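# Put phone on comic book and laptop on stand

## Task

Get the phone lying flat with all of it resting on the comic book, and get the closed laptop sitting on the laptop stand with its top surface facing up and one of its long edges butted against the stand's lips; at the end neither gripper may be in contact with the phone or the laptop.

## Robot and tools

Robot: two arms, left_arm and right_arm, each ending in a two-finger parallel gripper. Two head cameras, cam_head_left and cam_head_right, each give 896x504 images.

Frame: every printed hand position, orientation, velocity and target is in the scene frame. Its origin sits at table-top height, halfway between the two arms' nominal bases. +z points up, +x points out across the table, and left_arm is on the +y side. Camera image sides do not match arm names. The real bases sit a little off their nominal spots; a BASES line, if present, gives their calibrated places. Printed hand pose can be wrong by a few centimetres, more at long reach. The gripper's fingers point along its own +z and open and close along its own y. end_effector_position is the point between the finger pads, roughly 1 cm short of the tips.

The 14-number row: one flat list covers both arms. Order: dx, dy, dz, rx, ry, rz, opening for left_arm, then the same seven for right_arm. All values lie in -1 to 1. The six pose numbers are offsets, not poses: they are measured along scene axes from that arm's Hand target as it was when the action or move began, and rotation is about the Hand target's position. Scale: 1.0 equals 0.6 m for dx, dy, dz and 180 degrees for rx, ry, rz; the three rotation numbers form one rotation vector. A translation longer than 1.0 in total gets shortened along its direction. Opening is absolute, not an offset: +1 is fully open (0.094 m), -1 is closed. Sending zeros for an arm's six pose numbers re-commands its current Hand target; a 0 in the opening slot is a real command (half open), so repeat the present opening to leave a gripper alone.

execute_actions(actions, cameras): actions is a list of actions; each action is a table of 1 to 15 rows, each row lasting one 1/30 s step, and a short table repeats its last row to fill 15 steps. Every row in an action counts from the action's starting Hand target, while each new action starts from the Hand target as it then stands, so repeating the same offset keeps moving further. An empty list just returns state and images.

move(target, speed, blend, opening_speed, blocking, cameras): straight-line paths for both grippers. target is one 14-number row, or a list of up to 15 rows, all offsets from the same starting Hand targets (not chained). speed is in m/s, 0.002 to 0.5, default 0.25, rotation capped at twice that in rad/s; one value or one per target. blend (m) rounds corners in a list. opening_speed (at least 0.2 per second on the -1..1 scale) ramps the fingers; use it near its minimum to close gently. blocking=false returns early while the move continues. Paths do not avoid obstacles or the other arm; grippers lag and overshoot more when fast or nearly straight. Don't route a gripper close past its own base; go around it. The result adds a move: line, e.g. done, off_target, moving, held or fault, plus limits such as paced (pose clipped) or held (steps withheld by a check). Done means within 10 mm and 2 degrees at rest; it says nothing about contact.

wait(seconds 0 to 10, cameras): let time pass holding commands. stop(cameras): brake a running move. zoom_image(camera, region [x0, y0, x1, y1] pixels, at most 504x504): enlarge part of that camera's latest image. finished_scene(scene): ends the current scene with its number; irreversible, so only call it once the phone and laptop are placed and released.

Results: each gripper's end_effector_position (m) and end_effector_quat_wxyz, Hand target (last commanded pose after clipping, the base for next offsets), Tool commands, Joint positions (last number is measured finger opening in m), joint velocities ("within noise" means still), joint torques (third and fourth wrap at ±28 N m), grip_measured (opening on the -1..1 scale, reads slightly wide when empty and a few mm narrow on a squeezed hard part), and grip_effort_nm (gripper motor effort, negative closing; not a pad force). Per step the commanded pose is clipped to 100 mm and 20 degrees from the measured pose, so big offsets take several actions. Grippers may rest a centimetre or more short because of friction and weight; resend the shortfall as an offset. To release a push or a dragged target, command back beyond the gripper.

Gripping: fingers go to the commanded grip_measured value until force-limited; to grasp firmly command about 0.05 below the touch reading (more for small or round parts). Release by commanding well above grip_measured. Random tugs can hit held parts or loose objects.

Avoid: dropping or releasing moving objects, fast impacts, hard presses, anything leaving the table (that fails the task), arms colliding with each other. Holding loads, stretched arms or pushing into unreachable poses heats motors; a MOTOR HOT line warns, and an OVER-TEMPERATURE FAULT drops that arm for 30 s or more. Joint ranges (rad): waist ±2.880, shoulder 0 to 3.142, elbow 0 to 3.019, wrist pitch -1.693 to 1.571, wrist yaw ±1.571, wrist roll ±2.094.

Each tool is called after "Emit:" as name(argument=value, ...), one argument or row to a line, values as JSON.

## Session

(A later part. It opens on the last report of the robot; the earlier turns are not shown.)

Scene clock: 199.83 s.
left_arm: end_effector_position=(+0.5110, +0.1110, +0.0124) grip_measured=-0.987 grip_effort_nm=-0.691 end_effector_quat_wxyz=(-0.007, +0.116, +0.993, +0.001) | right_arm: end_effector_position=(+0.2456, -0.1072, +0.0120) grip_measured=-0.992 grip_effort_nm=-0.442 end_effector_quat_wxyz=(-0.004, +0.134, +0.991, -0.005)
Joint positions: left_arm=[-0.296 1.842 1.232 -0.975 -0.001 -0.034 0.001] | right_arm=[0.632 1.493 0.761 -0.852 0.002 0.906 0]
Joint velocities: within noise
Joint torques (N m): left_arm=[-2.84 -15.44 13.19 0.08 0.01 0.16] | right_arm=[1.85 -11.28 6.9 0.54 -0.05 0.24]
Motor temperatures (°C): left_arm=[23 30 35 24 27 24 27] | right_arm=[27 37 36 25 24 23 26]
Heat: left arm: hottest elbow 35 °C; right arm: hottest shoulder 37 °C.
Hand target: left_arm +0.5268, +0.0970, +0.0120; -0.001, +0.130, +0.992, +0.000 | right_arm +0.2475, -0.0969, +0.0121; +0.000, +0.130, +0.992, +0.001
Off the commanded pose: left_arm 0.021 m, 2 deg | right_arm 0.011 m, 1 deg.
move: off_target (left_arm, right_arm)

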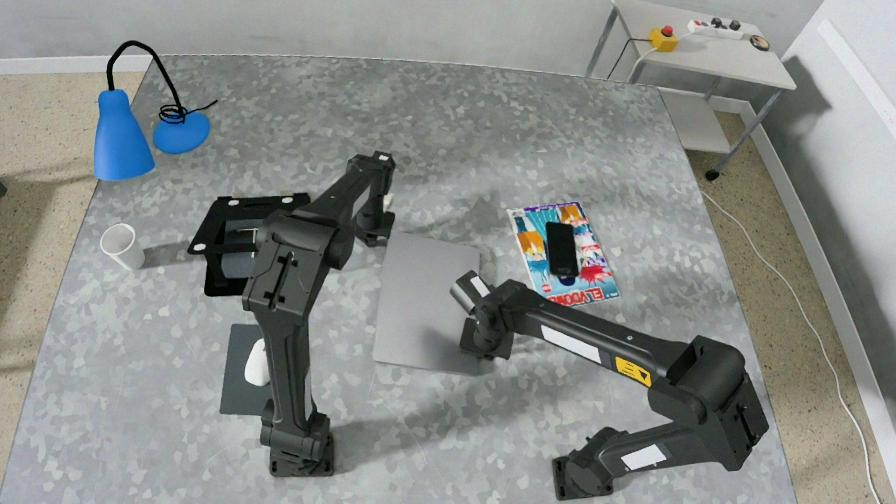

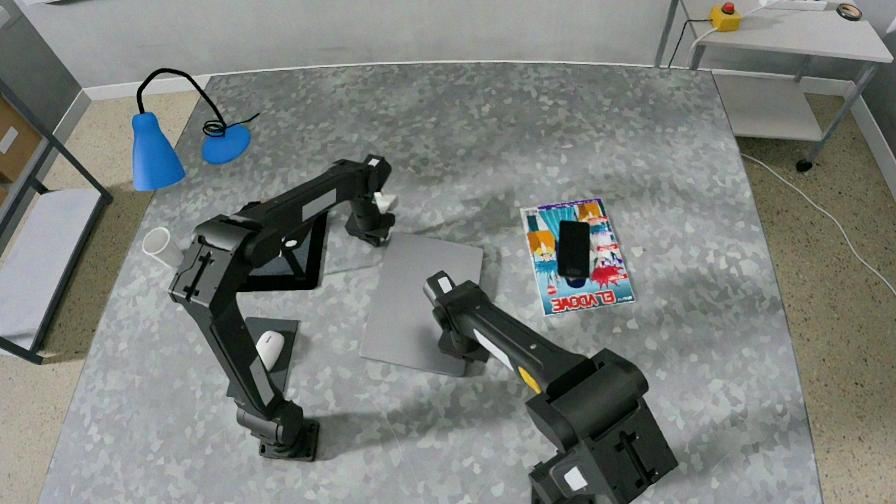

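Emit:
move(
  target=[
    [0.033,-0.065,0.0,0,0,-0.083,-1,-0.033,0.065,0.0,0,0,-0.083,-1],
    [0.05,-0.138,0.0,0,0,-0.167,-1,-0.05,0.138,0,0,0,-0.167,-1],
  ],
  speed=0.12,
  blend=0.005,
)

Emit:
zoom_image(
  camera="cam_head_left",
  region=[290, 190, 590, 400],
)

Emit:
zoom_image(
  camera="cam_head_right",
  region=[290, 190, 590, 400],
)

Scene clock: 206.77 s.
left_arm: end_effector_position=(+0.5452, +0.0310, +0.0135) grip_measured=-0.987 grip_effort_nm=-0.691 end_effector_quat_wxyz=(-0.006, +0.369, +0.929, +0.001) | right_arm: end_effector_position=(+0.2063, -0.0378, +0.0108) grip_measured=-0.992 grip_effort_nm=-0.437 end_effector_quat_wxyz=(-0.002, +0.385, +0.923, -0.011)
Joint positions: left_arm=[-0.419 1.966 1.432 -1.048 -0.002 0.366 0.001] | right_arm=[0.855 1.544 0.815 -0.864 0.003 1.651 0]
Joint velocities: within noise
Joint torques (N m): left_arm=[-2.43 -17.79 13.81 -0.01 0.05 0.1] | right_arm=[1.85 -9.76 9.95 0.31 -0.03 0.23]
Motor temperatures (°C): left_arm=[23 30 35 24 27 24 27] | right_arm=[27 36 36 25 24 23 26]
Heat: left arm: hottest elbow 35 °C; right arm: hottest shoulder 36 °C.
Hand target: left_arm +0.5570, +0.0143, +0.0120; -0.001, +0.382, +0.924, +0.001 | right_arm +0.2175, -0.0140, +0.0121; +0.000, +0.383, +0.924, +0.001
Off the commanded pose: left_arm 0.020 m, 2 deg | right_arm 0.026 m, 1 deg.
move: off_target (left_arm, right_arm)

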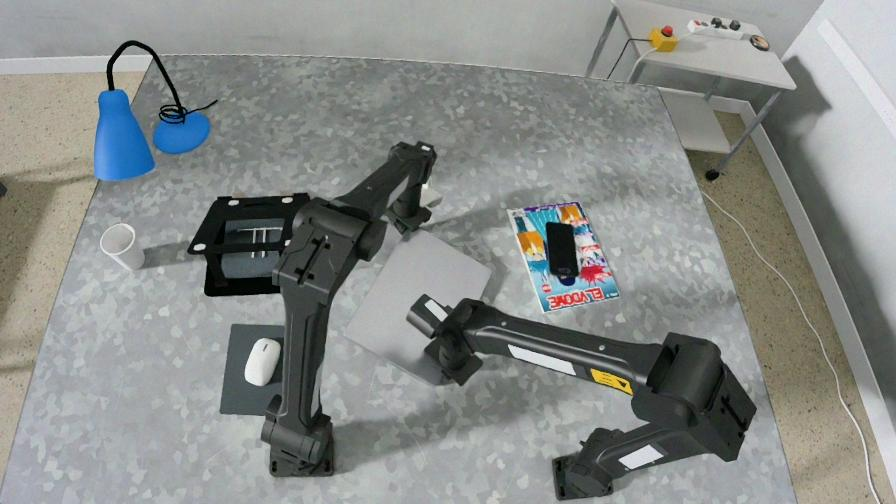

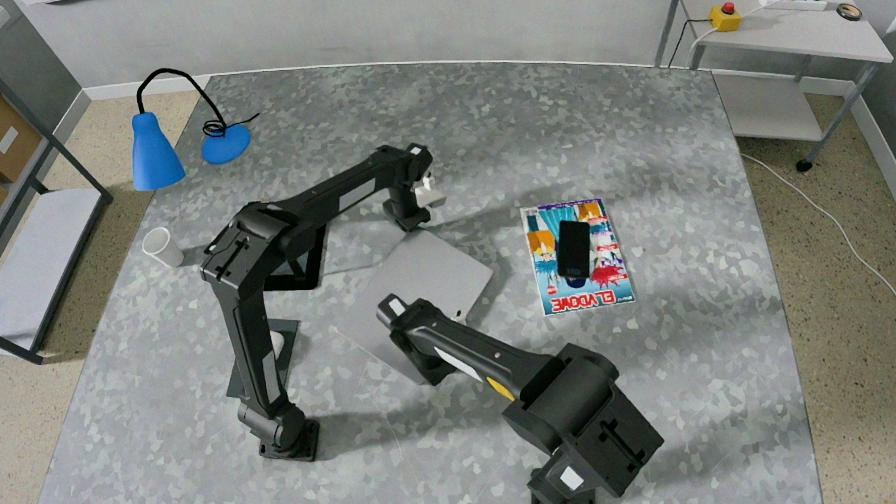

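Scaled by 1.680.

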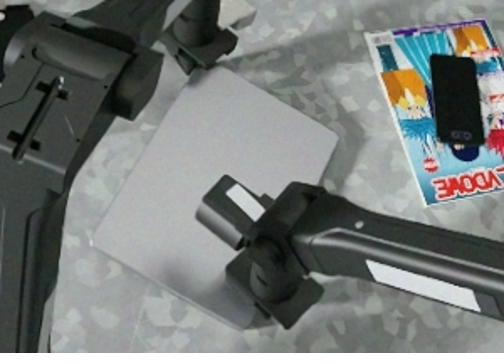

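Scaled by 1.680.

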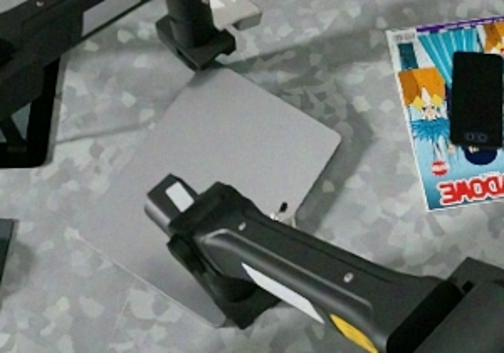

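Emit:
move(
  target=[
    [0.02,0.02,0.18,0,0,0,-1,-0.02,-0.02,0.18,0,0,0,-1],
    [-0.26,0.393,0.18,0,0,-0.25,-1,0.22,-0.393,0.18,0,0,-0.25,-1],
    [-0.487,0.26,0.18,0,0,-0.25,-1,0.487,-0.193,0.18,0,0,-0.25,-1],
    [-0.487,0.26,0.03,0,0,-0.25,-1,0.487,-0.193,0.03,0,0,-0.25,-1],
  ],
  speed=0.25,
  blend=0.02,
)

Emit:
zoom_image(
  camera="cam_head_left",
  region=[290, 190, 590, 400],
)

Emit:
zoom_image(
  camera="cam_head_right",
  region=[290, 190, 590, 400],
)

Scene clock: 222.10 s.
left_arm: end_effector_position=(+0.2662, +0.1741, +0.0341) grip_measured=-0.987 grip_effort_nm=-0.686 end_effector_quat_wxyz=(+0.000, +0.705, +0.710, +0.002) | right_arm: end_effector_position=(+0.5106, -0.1345, +0.0415) grip_measured=-0.992 grip_effort_nm=-0.442 end_effector_quat_wxyz=(+0.002, +0.707, +0.707, +0.006)
Joint positions: left_arm=[-0.313 1.169 0.537 -0.936 -0.004 1.28 0.001] | right_arm=[0.309 1.942 1.477 -1.093 -0.001 1.886 0]
Joint velocities: within noise
Joint torques (N m): left_arm=[-1.85 -6.12 8.06 0.72 0.11 -0.06] | right_arm=[1.14 -20.25 7.38 0.43 0.12 0.23]
Motor temperatures (°C): left_arm=[23 30 35 24 27 24 27] | right_arm=[27 36 36 25 24 23 26]
Heat: left arm: hottest elbow 35 °C; right arm: hottest shoulder 36 °C.
Hand target: left_arm +0.2648, +0.1703, +0.0301; +0.000, +0.707, +0.707, +0.001 | right_arm +0.5097, -0.1297, +0.0300; +0.000, +0.707, +0.707, +0.001
Off the commanded pose: left_arm 0.006 m, 0 deg | right_arm 0.012 m, 1 deg.
move: off_target (right_arm)

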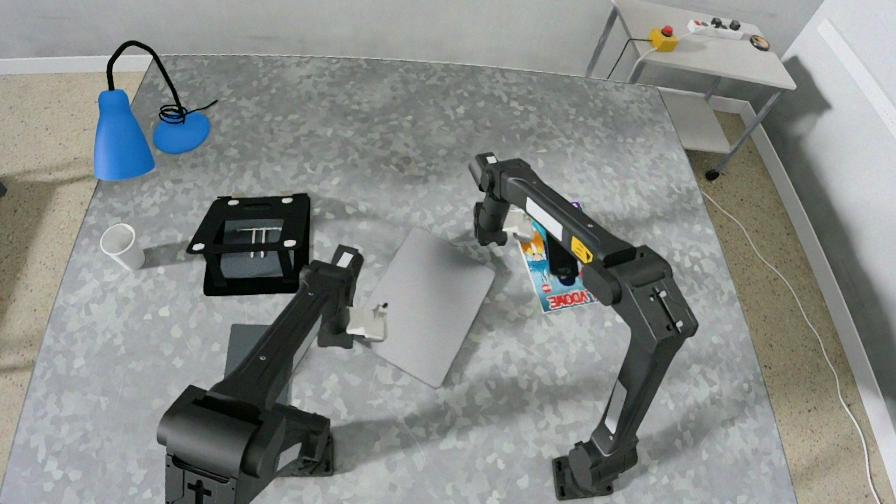

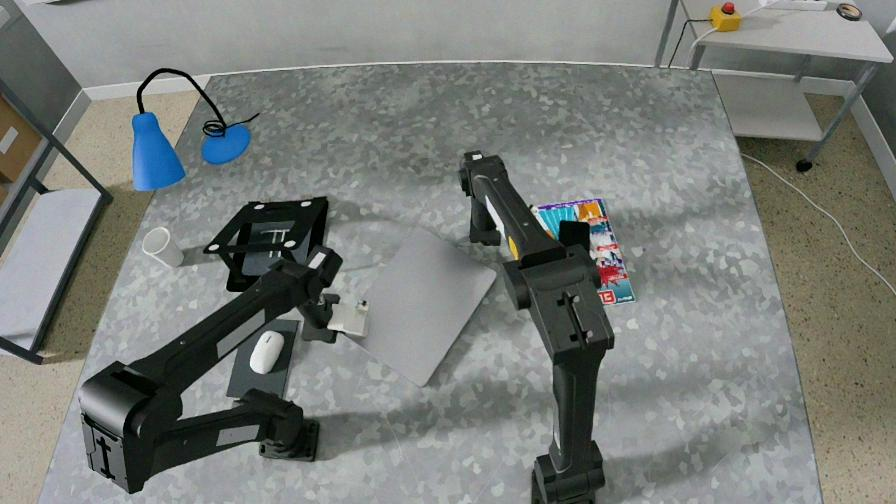

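Scaled by 1.680.

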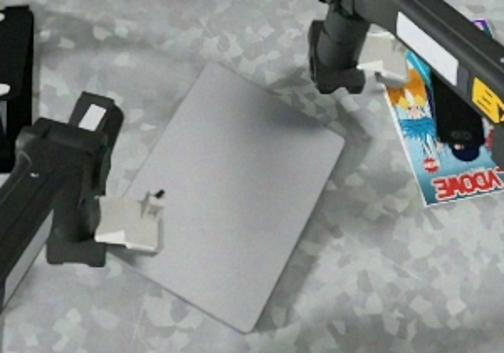

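Scaled by 1.680.

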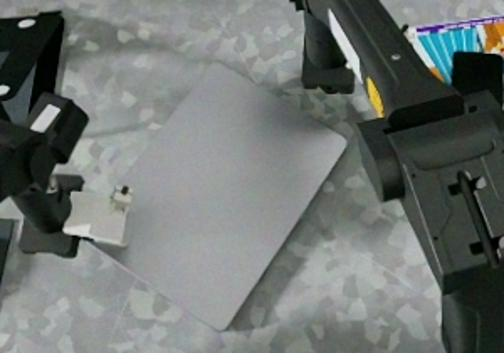

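Emit:
move(
  target=[
    [0,0,-0.03,0,0,0,-1,0,0,-0.032,0,0,0,-1],
    [0.077,0.005,-0.03,0,0,0,-1,-0.085,-0.005,-0.032,0,0,0,-1],
    [0.148,0.028,-0.03,0,0,0,-1,-0.157,-0.028,-0.032,0,0,0,-1],
  ],
  speed=0.12,
  blend=0.005,
)

Emit:
zoom_image(
  camera="cam_head_left",
  region=[290, 190, 590, 400],
)

Emit:
zoom_image(
  camera="cam_head_right",
  region=[290, 190, 590, 400],
)

Scene clock: 228.13 s.
left_arm: end_effector_position=(+0.3276, +0.1869, +0.0095) grip_measured=-0.987 grip_effort_nm=-0.686 end_effector_quat_wxyz=(-0.017, +0.709, +0.704, -0.010) | right_arm: end_effector_position=(+0.4281, -0.1545, +0.0137) grip_measured=-0.992 grip_effort_nm=-0.437 end_effector_quat_wxyz=(+0.007, +0.712, +0.702, +0.004)
Joint positions: left_arm=[-0.215 1.419 0.671 -0.861 -0.004 1.391 0.001] | right_arm=[0.326 1.792 1.16 -0.926 0.01 1.916 0]
Joint velocities: within noise
Joint torques (N m): left_arm=[0.03 -7.77 11.73 1.24 0.1 0.09] | right_arm=[2.08 -18.73 4.92 0.14 -0.22 0.2]
Motor temperatures (°C): left_arm=[23 30 35 24 27 24 27] | right_arm=[27 36 36 25 24 23 26]
Heat: left arm: hottest elbow 35 °C; right arm: hottest shoulder 36 °C.
Hand target: left_arm +0.3535, +0.1871, +0.0121; +0.000, +0.707, +0.707, +0.001 | right_arm +0.4156, -0.1465, +0.0109; +0.001, +0.707, +0.707, +0.001
Off the commanded pose: left_arm 0.026 m, 2 deg | right_arm 0.015 m, 1 deg.
move: off_target (left_arm, right_arm)

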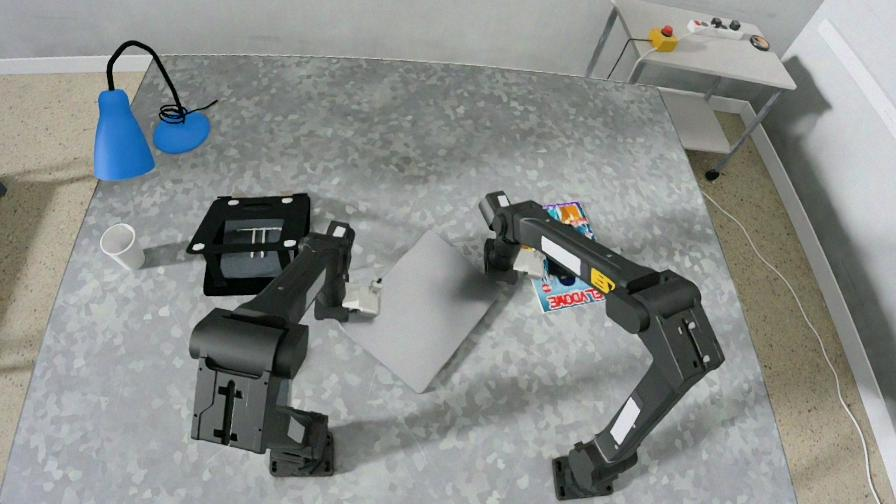

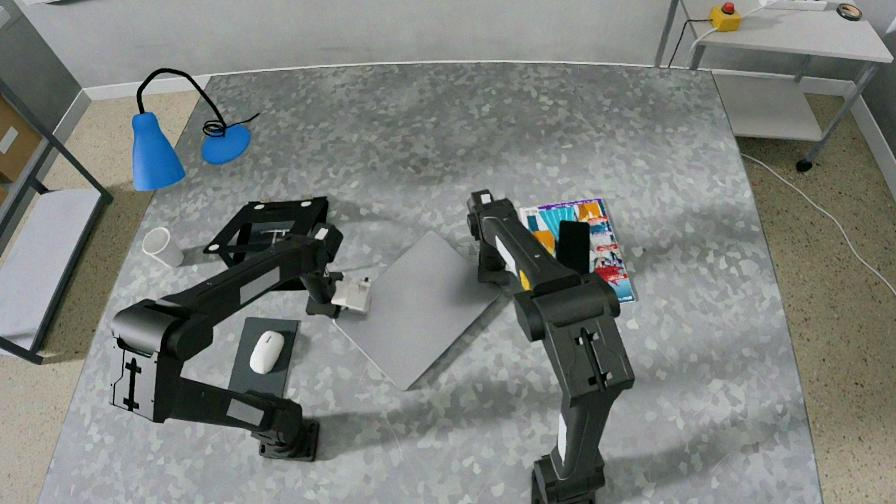

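Scaled by 1.680.

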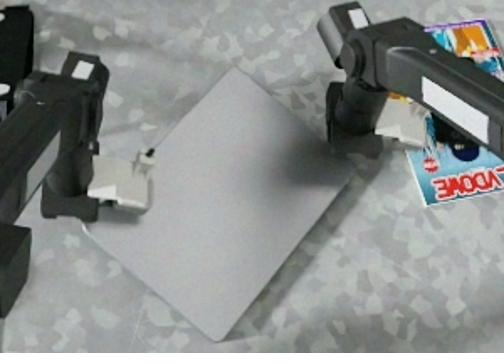

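Scaled by 1.680.

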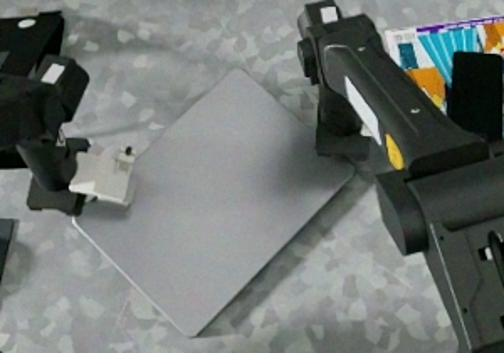

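Emit:
move(
  target=[
    [0.075,0.003,0,0,0,0,-1,-0.075,-0.004,0,0,0,0,-1],
    [0.12,-0.004,0,0,0,0,-1,-0.12,0.004,0,0,0,0,-1],
    [0.165,-0.012,0,0,0,0,-1,-0.165,0.012,0,0,0,0,-1],
  ],
  speed=0.12,
  blend=0.005,
)

Emit:
zoom_image(
  camera="cam_head_left",
  region=[290, 190, 590, 400],
)

Emit:
zoom_image(
  camera="cam_head_right",
  region=[290, 190, 590, 400],
)

Scene clock: 233.60 s.
left_arm: end_effector_position=(+0.4325, +0.1778, +0.0108) grip_measured=-0.987 grip_effort_nm=-0.686 end_effector_quat_wxyz=(-0.007, +0.709, +0.705, -0.003) | right_arm: end_effector_position=(+0.3248, -0.1509, +0.0122) grip_measured=-0.992 grip_effort_nm=-0.432 end_effector_quat_wxyz=(+0.005, +0.714, +0.700, -0.005)
Joint positions: left_arm=[-0.189 1.647 0.946 -0.884 -0.004 1.415 0.001] | right_arm=[0.423 1.597 0.886 -0.867 0.014 2.019 0]
Joint velocities: within noise
Joint torques (N m): left_arm=[-0.09 -12.16 12.3 0.4 0.11 0.1] | right_arm=[2.73 -14.74 5.05 0.54 -0.36 0.24]
Motor temperatures (°C): left_arm=[23 29 35 24 27 24 28] | right_arm=[27 37 35 25 24 23 26]
Heat: left arm: hottest elbow 35 °C; right arm: hottest shoulder 37 °C.
Hand target: left_arm +0.4525, +0.1799, +0.0120; -0.001, +0.707, +0.707, +0.001 | right_arm +0.3164, -0.1395, +0.0108; +0.001, +0.707, +0.707, +0.001
Off the commanded pose: left_arm 0.020 m, 1 deg | right_arm 0.014 m, 1 deg.
move: off_target (left_arm, right_arm)

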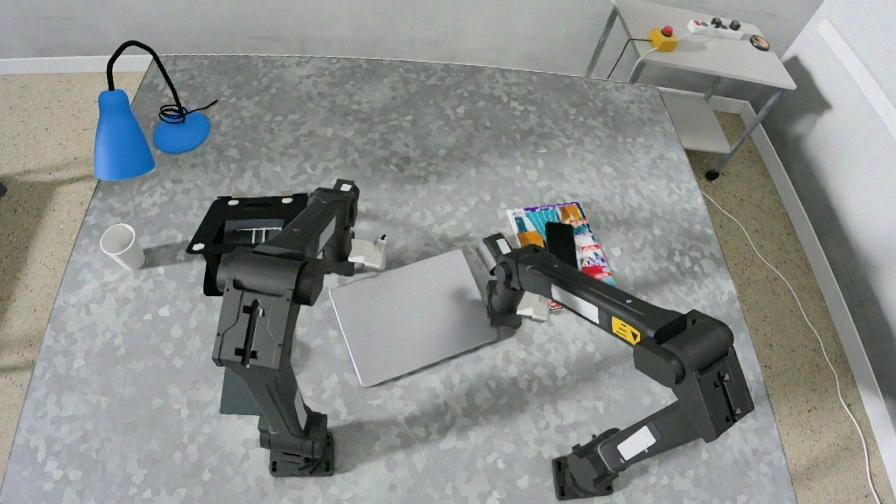

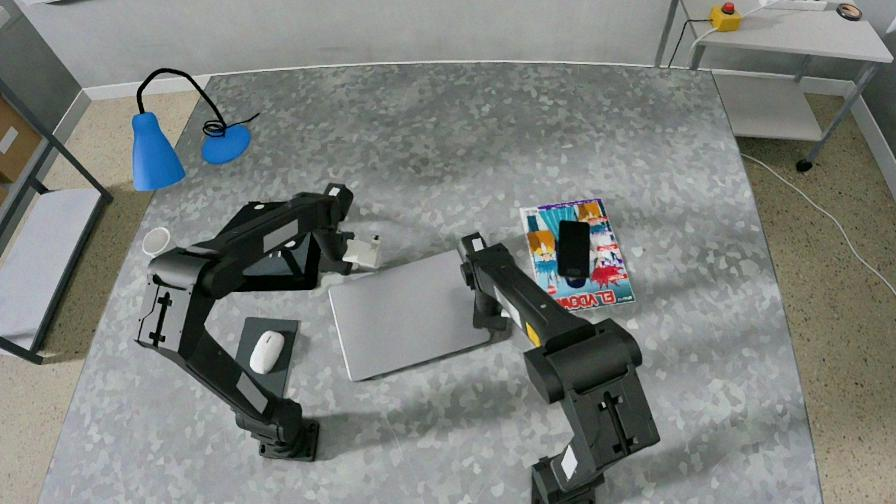

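Scaled by 1.680.

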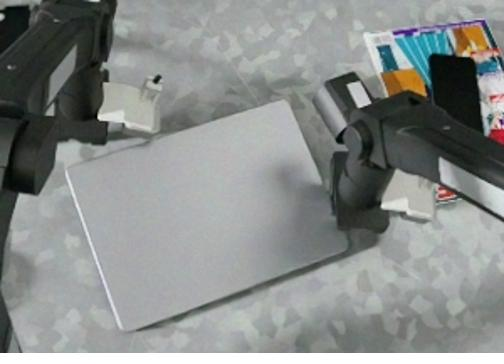

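Scaled by 1.680.

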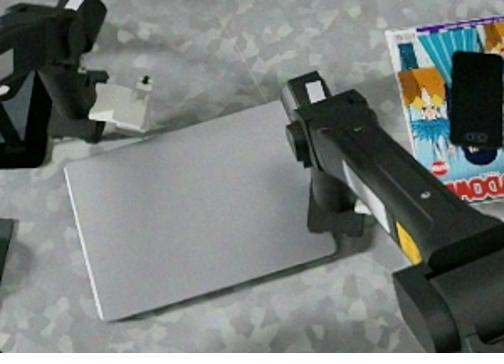

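Emit:
move(
  target=[
    [0,0.06,0.05,0,0,0,-1,0,-0.06,0.05,0,0,0,-1],
    [-0.16,0.2,0.16,0,0,0,0.9,0.068,-0.2,0.16,0,0,0.5,0.9],
    [-0.16,0.22,0.16,-0.194,0,0,0.9,0.068,-0.2,0.16,0,-0.29,0.91,0.9],
  ],
  speed=0.3,
)

Emit:
zoom_image(
  camera="cam_head_left",
  region=[240, 190, 600, 440],
)

Scene clock: 256.50 s.
left_arm: end_effector_position=(+0.3382, +0.2980, +0.0953) grip_measured=+0.898 grip_effort_nm=0.129 end_effector_quat_wxyz=(+0.194, +0.663, +0.688, -0.221) | right_arm: end_effector_position=(+0.3394, -0.2529, +0.0995) grip_measured=+0.899 grip_effort_nm=0.056 end_effector_quat_wxyz=(+0.206, -0.622, +0.722, +0.221)
Joint positions: left_arm=[0.426 1.463 0.891 -1.314 0.516 2.073 0.089] | right_arm=[-0.12 1.456 0.903 -1.072 -0.612 -1.555 0.089]
Joint velocities: within noise
Joint torques (N m): left_arm=[-0.32 -9.93 13.59 -0.95 0.47 0.11] | right_arm=[-0.26 -10.75 10.32 -0.35 -0.45 0.08]
Motor temperatures (°C): left_arm=[23 28 35 24 27 24 27] | right_arm=[27 35 35 25 24 23 26]
Heat: left arm: hottest elbow 35 °C; right arm: hottest shoulder 35 °C.
Hand target: left_arm +0.3566, +0.3119, +0.1080; +0.212, +0.675, +0.675, -0.212 | right_arm +0.3574, -0.2594, +0.1070; +0.214, -0.622, +0.722, +0.215
Off the commanded pose: left_arm 0.026 m, 3 deg | right_arm 0.020 m, 1 deg.
joint sent to its limit (left arm) — joint 6 (wrist roll), upper limit. The joint targets still meet the commanded pose.
move: off_target (left_arm, right_arm); target 2's new opening was sent with right_arm's hand 0.033 m and 3 deg from that target

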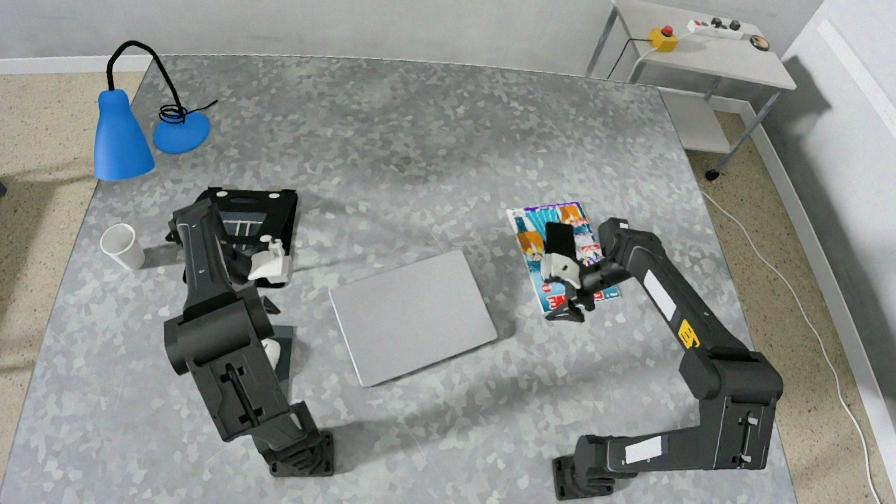

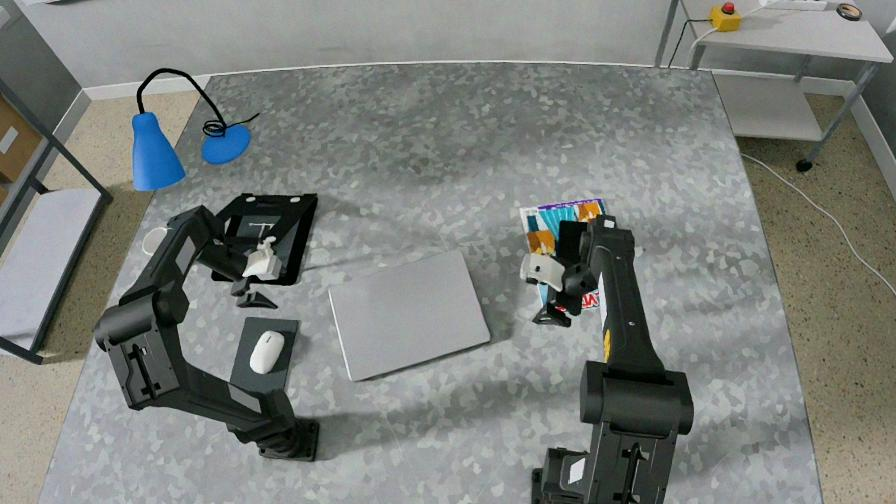

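Scaled by 1.400.

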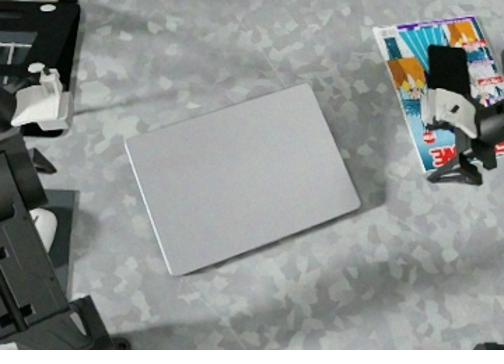

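Emit:
move(
  target=[
    [-0.02,-0.1,0.06,0,0,0,0.9,0,0,0,0,0,0,0.9],
    [-0.02,-0.1,0.06,0,0.287,0.41,0.9,0,0,0,0,0,0,0.9],
    [0.0,-0.1,0,0,0.574,0.819,0.9,0,0,0,0,0,0,0.9],
  ],
  speed=0.3,
)

Emit:
zoom_image(
  camera="cam_head_left",
  region=[160, 160, 520, 410],
)

Scene clock: 269.17 s.
left_arm: end_effector_position=(+0.3840, +0.2579, +0.1467) grip_measured=+0.898 grip_effort_nm=0.115 end_effector_quat_wxyz=(-0.147, -0.631, +0.719, -0.253) | right_arm: end_effector_position=(+0.3394, -0.2529, +0.0995) grip_measured=+0.899 grip_effort_nm=0.061 end_effector_quat_wxyz=(+0.206, -0.623, +0.722, +0.221)
Joint positions: left_arm=[0.289 1.358 0.947 -1.244 0.59 -1.098 0.089] | right_arm=[-0.12 1.456 0.903 -1.072 -0.612 -1.556 0.089]
Joint velocities: within noise
Joint torques (N m): left_arm=[-1.14 -7.18 3.79 -0.62 -0.28 -0.86] | right_arm=[-0.44 -10.7 10.32 -0.36 -0.45 0.08]
Motor temperatures (°C): left_arm=[23 28 35 24 27 24 27] | right_arm=[27 35 36 25 24 23 25]
Heat: left arm: hottest elbow 35 °C; right arm: hottest elbow 36 °C.
Hand target: left_arm +0.3566, +0.2520, +0.1080; -0.214, -0.674, +0.674, -0.214 | right_arm +0.3574, -0.2594, +0.1070; +0.214, -0.622, +0.722, +0.215
Off the commanded pose: left_arm 0.048 m, 11 deg | right_arm 0.021 m, 1 deg.
move: off_target (left_arm, right_arm); limits=paced

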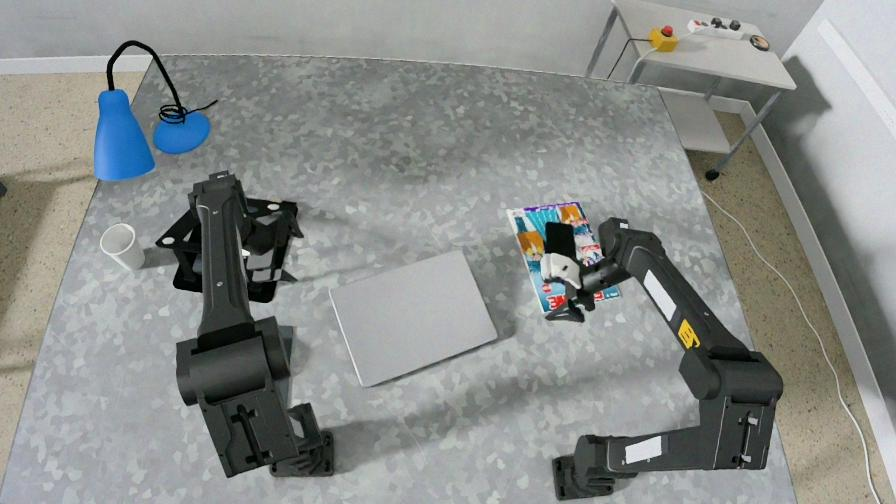

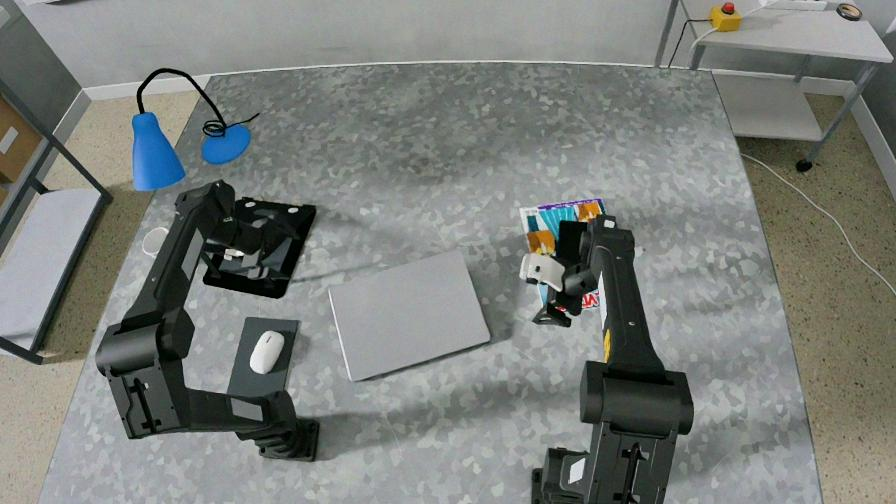

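Scaled by 1.400.

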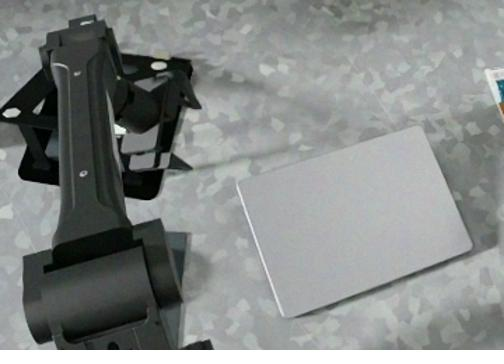

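Emit:
move(
  target=[
    [0.02,0,0.22,0,0,0,0.9,0,0,0,0,0,0,0.9],
    [-0.1,-0.08,0.25,0,0,0,0.9,0,0,0,0,0,0,0.9],
  ],
  speed=0.12,
)

Emit:
zoom_image(
  camera="cam_head_left",
  region=[100, 160, 400, 410],
)

Emit:
zoom_image(
  camera="cam_head_right",
  region=[100, 160, 400, 410],
)

Scene clock: 274.20 s.
left_arm: end_effector_position=(+0.3031, +0.2101, +0.2587) grip_measured=+0.898 grip_effort_nm=0.115 end_effector_quat_wxyz=(+0.207, +0.676, -0.673, +0.217) | right_arm: end_effector_position=(+0.3394, -0.2529, +0.0995) grip_measured=+0.899 grip_effort_nm=0.061 end_effector_quat_wxyz=(+0.206, -0.623, +0.722, +0.221)
Joint positions: left_arm=[0.212 1.092 1.026 -1.652 0.594 -1.288 0.089] | right_arm=[-0.12 1.456 0.903 -1.072 -0.612 -1.556 0.089]
Joint velocities: within noise
Joint torques (N m): left_arm=[-2.43 -8.12 9.07 -0.17 0.41 -0.05] | right_arm=[-0.32 -10.7 10.35 -0.31 -0.45 0.08]
Motor temperatures (°C): left_arm=[23 28 35 24 27 24 27] | right_arm=[27 35 36 25 24 23 25]
Heat: left arm: hottest elbow 35 °C; right arm: hottest elbow 36 °C.
Hand target: left_arm +0.2966, +0.2039, +0.2581; +0.214, +0.674, -0.674, +0.214 | right_arm +0.3574, -0.2594, +0.1070; +0.214, -0.623, +0.722, +0.215
Off the commanded pose: left_arm 0.009 m, 1 deg | right_arm 0.021 m, 1 deg.
move: off_target (right_arm)

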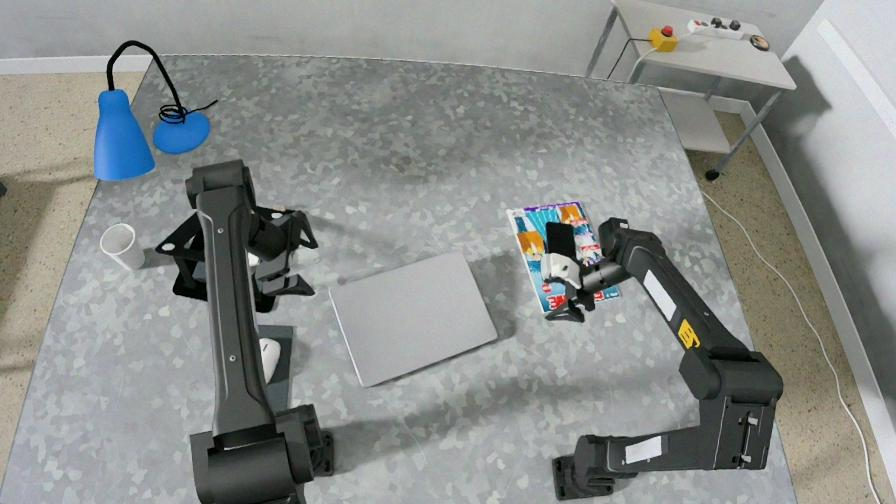

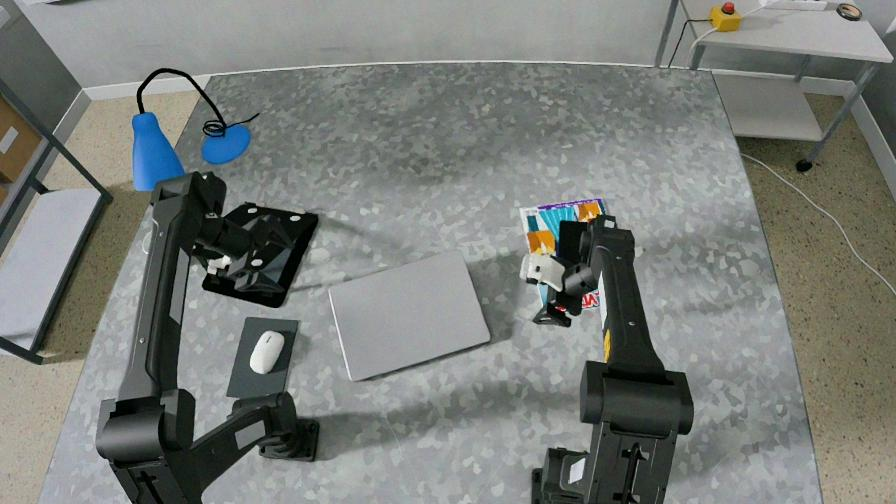

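Scaled by 1.680.

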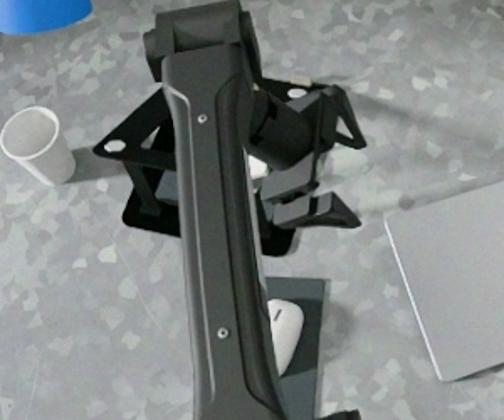

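Scaled by 1.680.

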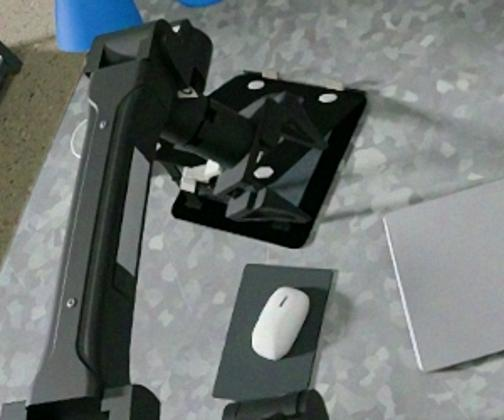

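Emit:
move(
  target=[
    [0.072,0.06,-0.1,0,0,0,0.9,-0.03,0.1,0,0,0,0,0.9],
    [0.072,0.055,-0.37,0,0,0,0.9,-0.03,0.11,-0.12,0,0,0,0.9],
  ],
  speed=0.15,
  blend=0.01,
)

Emit:
zoom_image(
  camera="cam_head_left",
  region=[230, 190, 590, 440],
)

Emit:
zoom_image(
  camera="cam_head_right",
  region=[180, 190, 540, 440],
)

Scene clock: 294.77 s.
left_arm: end_effector_position=(+0.3442, +0.2356, +0.1402) grip_measured=+0.898 grip_effort_nm=0.110 end_effector_quat_wxyz=(+0.156, +0.676, -0.677, +0.248) | right_arm: end_effector_position=(+0.3448, -0.1979, +0.0458) grip_measured=+0.899 grip_effort_nm=0.066 end_effector_quat_wxyz=(+0.224, -0.623, +0.721, +0.207)
Joint positions: left_arm=[0.261 1.229 0.815 -1.203 0.593 -1.265 0.089] | right_arm=[0.029 1.517 0.792 -0.743 -0.612 -1.357 0.089]
Joint velocities: within noise
Joint torques (N m): left_arm=[0.21 5.19 -0.14 4.01 -0.03 0.67] | right_arm=[1.44 -11.11 5.5 0.65 -0.32 0.21]
Motor temperatures (°C): left_arm=[23 27 34 24 27 24 27] | right_arm=[27 34 37 25 24 23 25]
Heat: left arm: hottest elbow 34 °C; right arm: hottest elbow 37 °C.
Hand target: left_arm +0.3399, +0.2370, +0.0403; +0.214, +0.674, -0.674, +0.214 | right_arm +0.3392, -0.1934, +0.0349; +0.214, -0.623, +0.722, +0.215
Off the commanded pose: left_arm 0.104 m, 8 deg; position clipped | right_arm 0.013 m, 1 deg.
move: off_target (left_arm, right_arm); limits=paced

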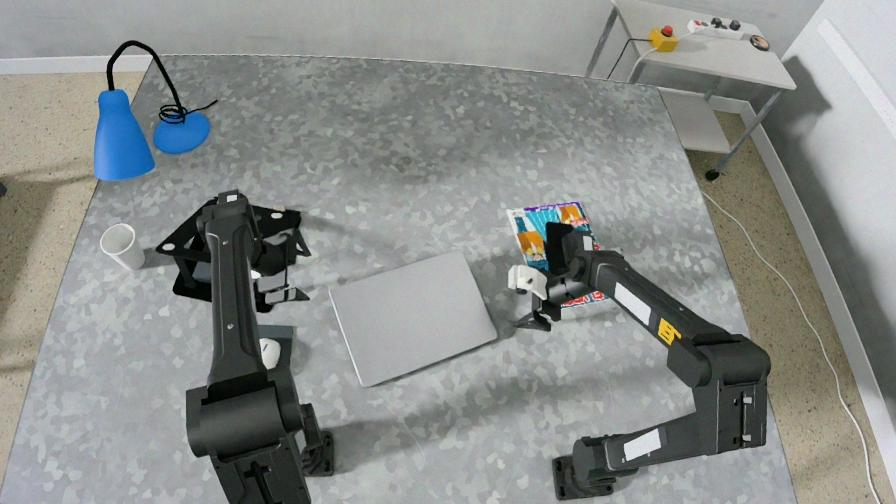

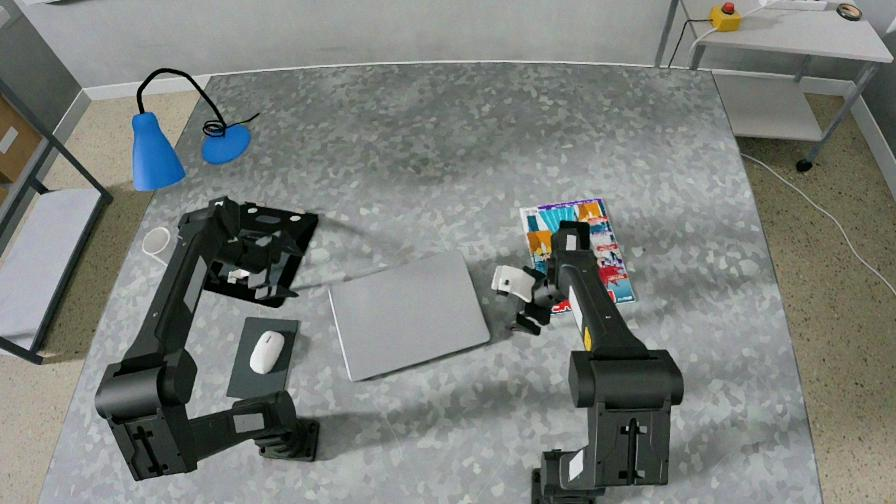

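Scaled by 1.400.

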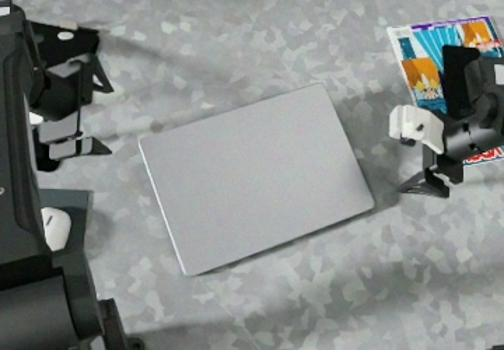

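Scaled by 1.400.

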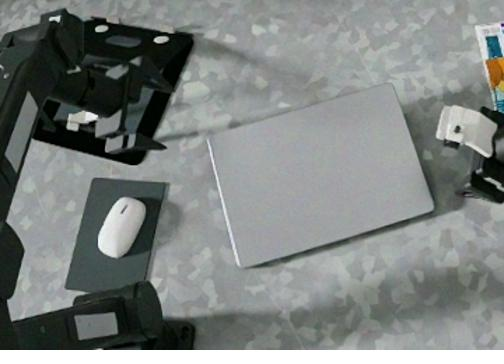

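Emit:
move(
  target=[
    [0.0,0,0.3,0,0,0,0.9,0,0,0.0,0,0,0,0.9],
    [0,-0.03,0.3,0.15,0,0,0.9,0,0,0,-0.15,0,0,0.9],
    [0,-0.04,0.1,0.17,0,0,0.9,0,0,0,-0.17,0,0,0.9],
  ],
  speed=0.15,
  blend=0.01,
)

Emit:
zoom_image(
  camera="cam_head_left",
  region=[150, 160, 550, 440],
)

Emit:
zoom_image(
  camera="cam_head_right",
  region=[150, 160, 550, 440],
)

Scene clock: 303.60 s.
left_arm: end_effector_position=(+0.3405, +0.2171, +0.1052) grip_measured=+0.898 grip_effort_nm=0.115 end_effector_quat_wxyz=(+0.028, +0.709, -0.704, +0.031) | right_arm: end_effector_position=(+0.3180, -0.2037, +0.0179) grip_measured=+0.899 grip_effort_nm=0.061 end_effector_quat_wxyz=(+0.022, -0.655, +0.755, +0.028)
Joint positions: left_arm=[-0.063 1.237 0.805 -1.131 0.084 -1.613 0.089] | right_arm=[0.259 1.516 0.806 -0.845 -0.069 -1.163 0.089]
Joint velocities: within noise
Joint torques (N m): left_arm=[-1.96 -8.7 8.62 0.66 -0.2 -0.11] | right_arm=[1.44 -13.33 9.87 -0.14 0 0.23]
Motor temperatures (°C): left_arm=[23 27 33 24 27 24 27] | right_arm=[27 34 37 25 24 23 25]
Heat: left arm: hottest elbow 33 °C; right arm: hottest elbow 37 °C.
Hand target: left_arm +0.3400, +0.2129, +0.1002; +0.029, +0.707, -0.706, +0.029 | right_arm +0.3393, -0.1934, +0.0349; +0.042, -0.657, +0.753, +0.017
Off the commanded pose: left_arm 0.006 m, 0 deg | right_arm 0.029 m, 3 deg.
move: off_target (right_arm)

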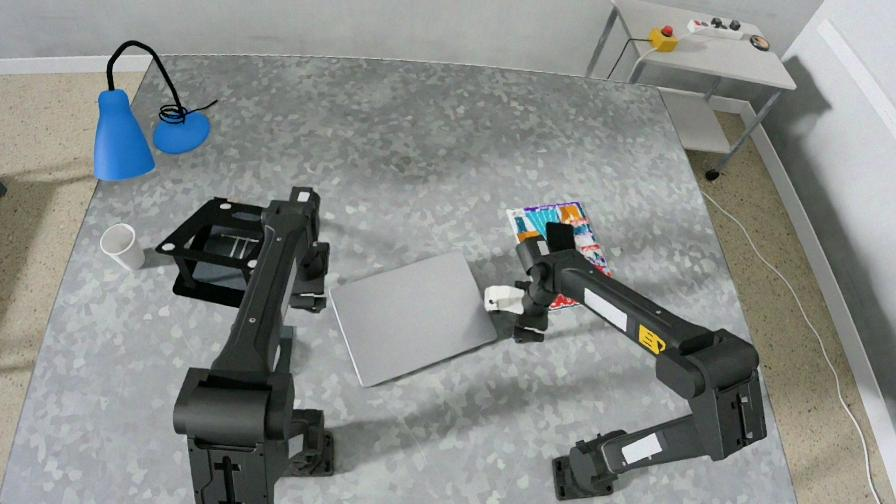

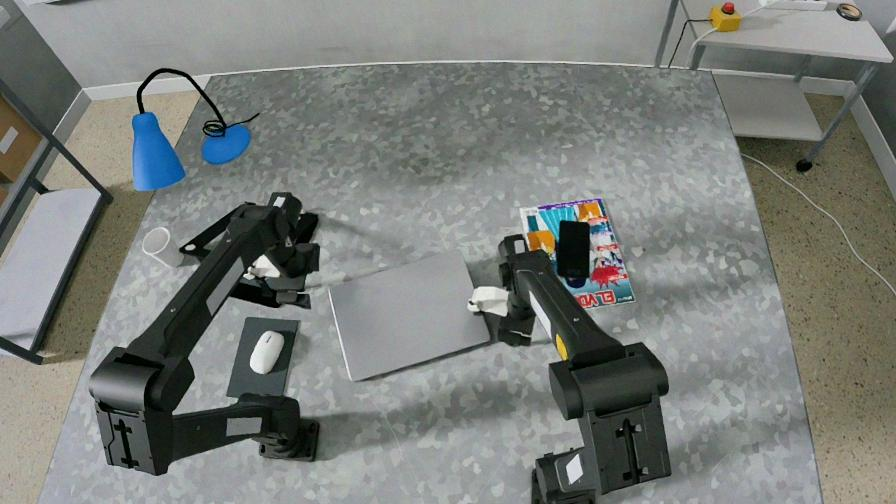

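Scaled by 1.260.

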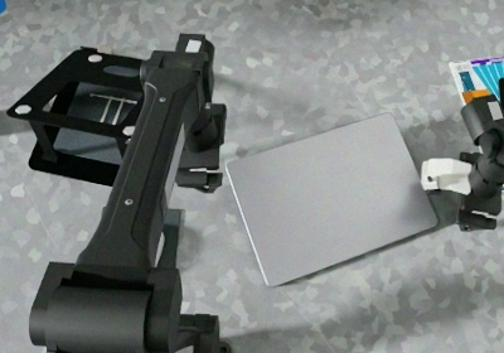

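Scaled by 1.260.

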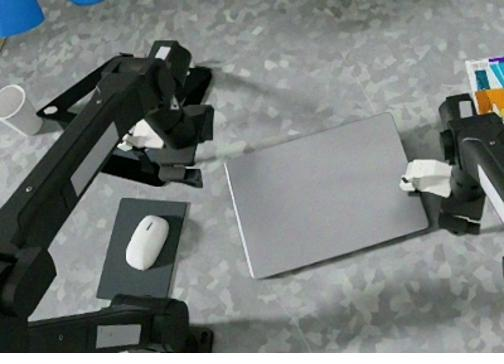

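Emit:
move(
  target=[
    [0.0,0,0.08,0,0,-0.5,0.9,0,0,0.0,0,0,0.045,0.9],
    [0,-0.0,0.08,-0.0,0.05,-0.99,0.9,0.03,0.02,-0.01,0,0,0.045,0.9],
    [0,0,-0.13,-0.0,0.05,-0.99,0.9,0.03,0.02,-0.025,0,0,0.045,0.9],
  ],
  speed=0.2,
)

Emit:
zoom_image(
  camera="cam_head_left",
  region=[150, 160, 550, 440],
)

Emit:
zoom_image(
  camera="cam_head_right",
  region=[150, 160, 550, 440],
)

Scene clock: 316.87 s.
left_arm: end_effector_position=(+0.3411, +0.2167, +0.0266) grip_measured=+0.898 grip_effort_nm=0.100 end_effector_quat_wxyz=(-0.064, +0.686, +0.721, +0.065) | right_arm: end_effector_position=(+0.3384, -0.1924, +0.0162) grip_measured=+0.899 grip_effort_nm=0.056 end_effector_quat_wxyz=(-0.028, +0.706, -0.707, -0.026)
Joint positions: left_arm=[-0.209 1.405 0.706 -0.908 -0.178 1.338 0.089] | right_arm=[0.272 1.568 0.863 -0.842 -0.072 -1.291 0.089]
Joint velocities: within noise
Joint torques (N m): left_arm=[-1.79 -9.23 7.46 0.69 -0.07 0.06] | right_arm=[1.44 -11.69 9.32 0.49 -0.13 0.21]
Motor temperatures (°C): left_arm=[23 27 34 24 27 24 27] | right_arm=[27 34 38 25 24 23 25]
Heat: left arm: hottest elbow 34 °C; right arm: hottest elbow 38 °C.
Hand target: left_arm +0.3400, +0.2130, +0.0223; -0.064, +0.694, +0.714, +0.064 | right_arm +0.3573, -0.1814, +0.0198; -0.041, +0.708, -0.705, -0.020
Off the commanded pose: left_arm 0.006 m, 1 deg | right_arm 0.022 m, 2 deg.
move: off_target (right_arm)

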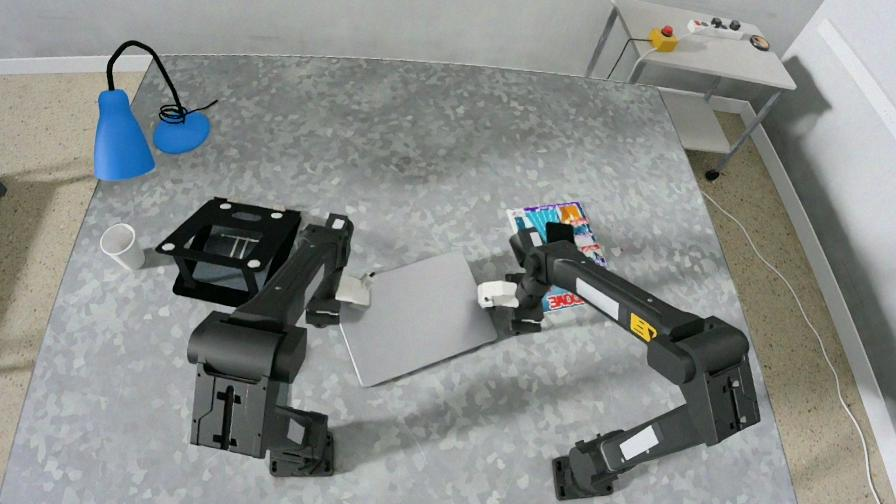

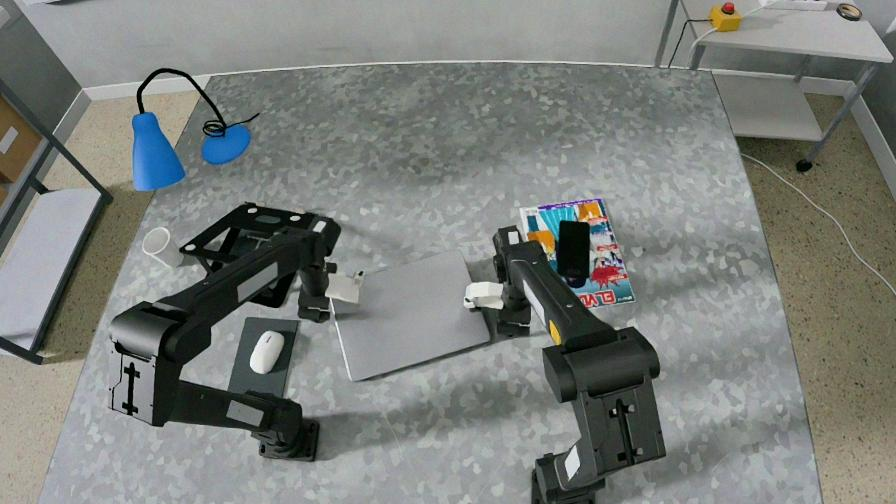

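Scaled by 1.260.

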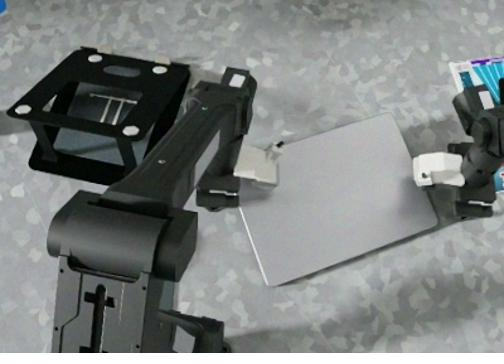

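Scaled by 1.260.

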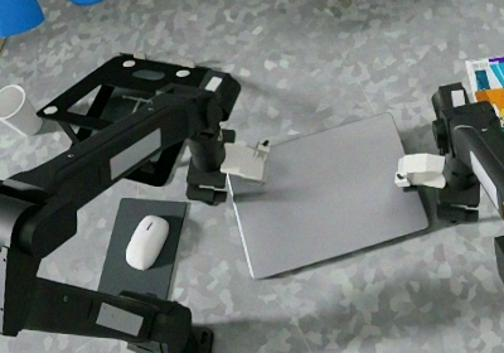

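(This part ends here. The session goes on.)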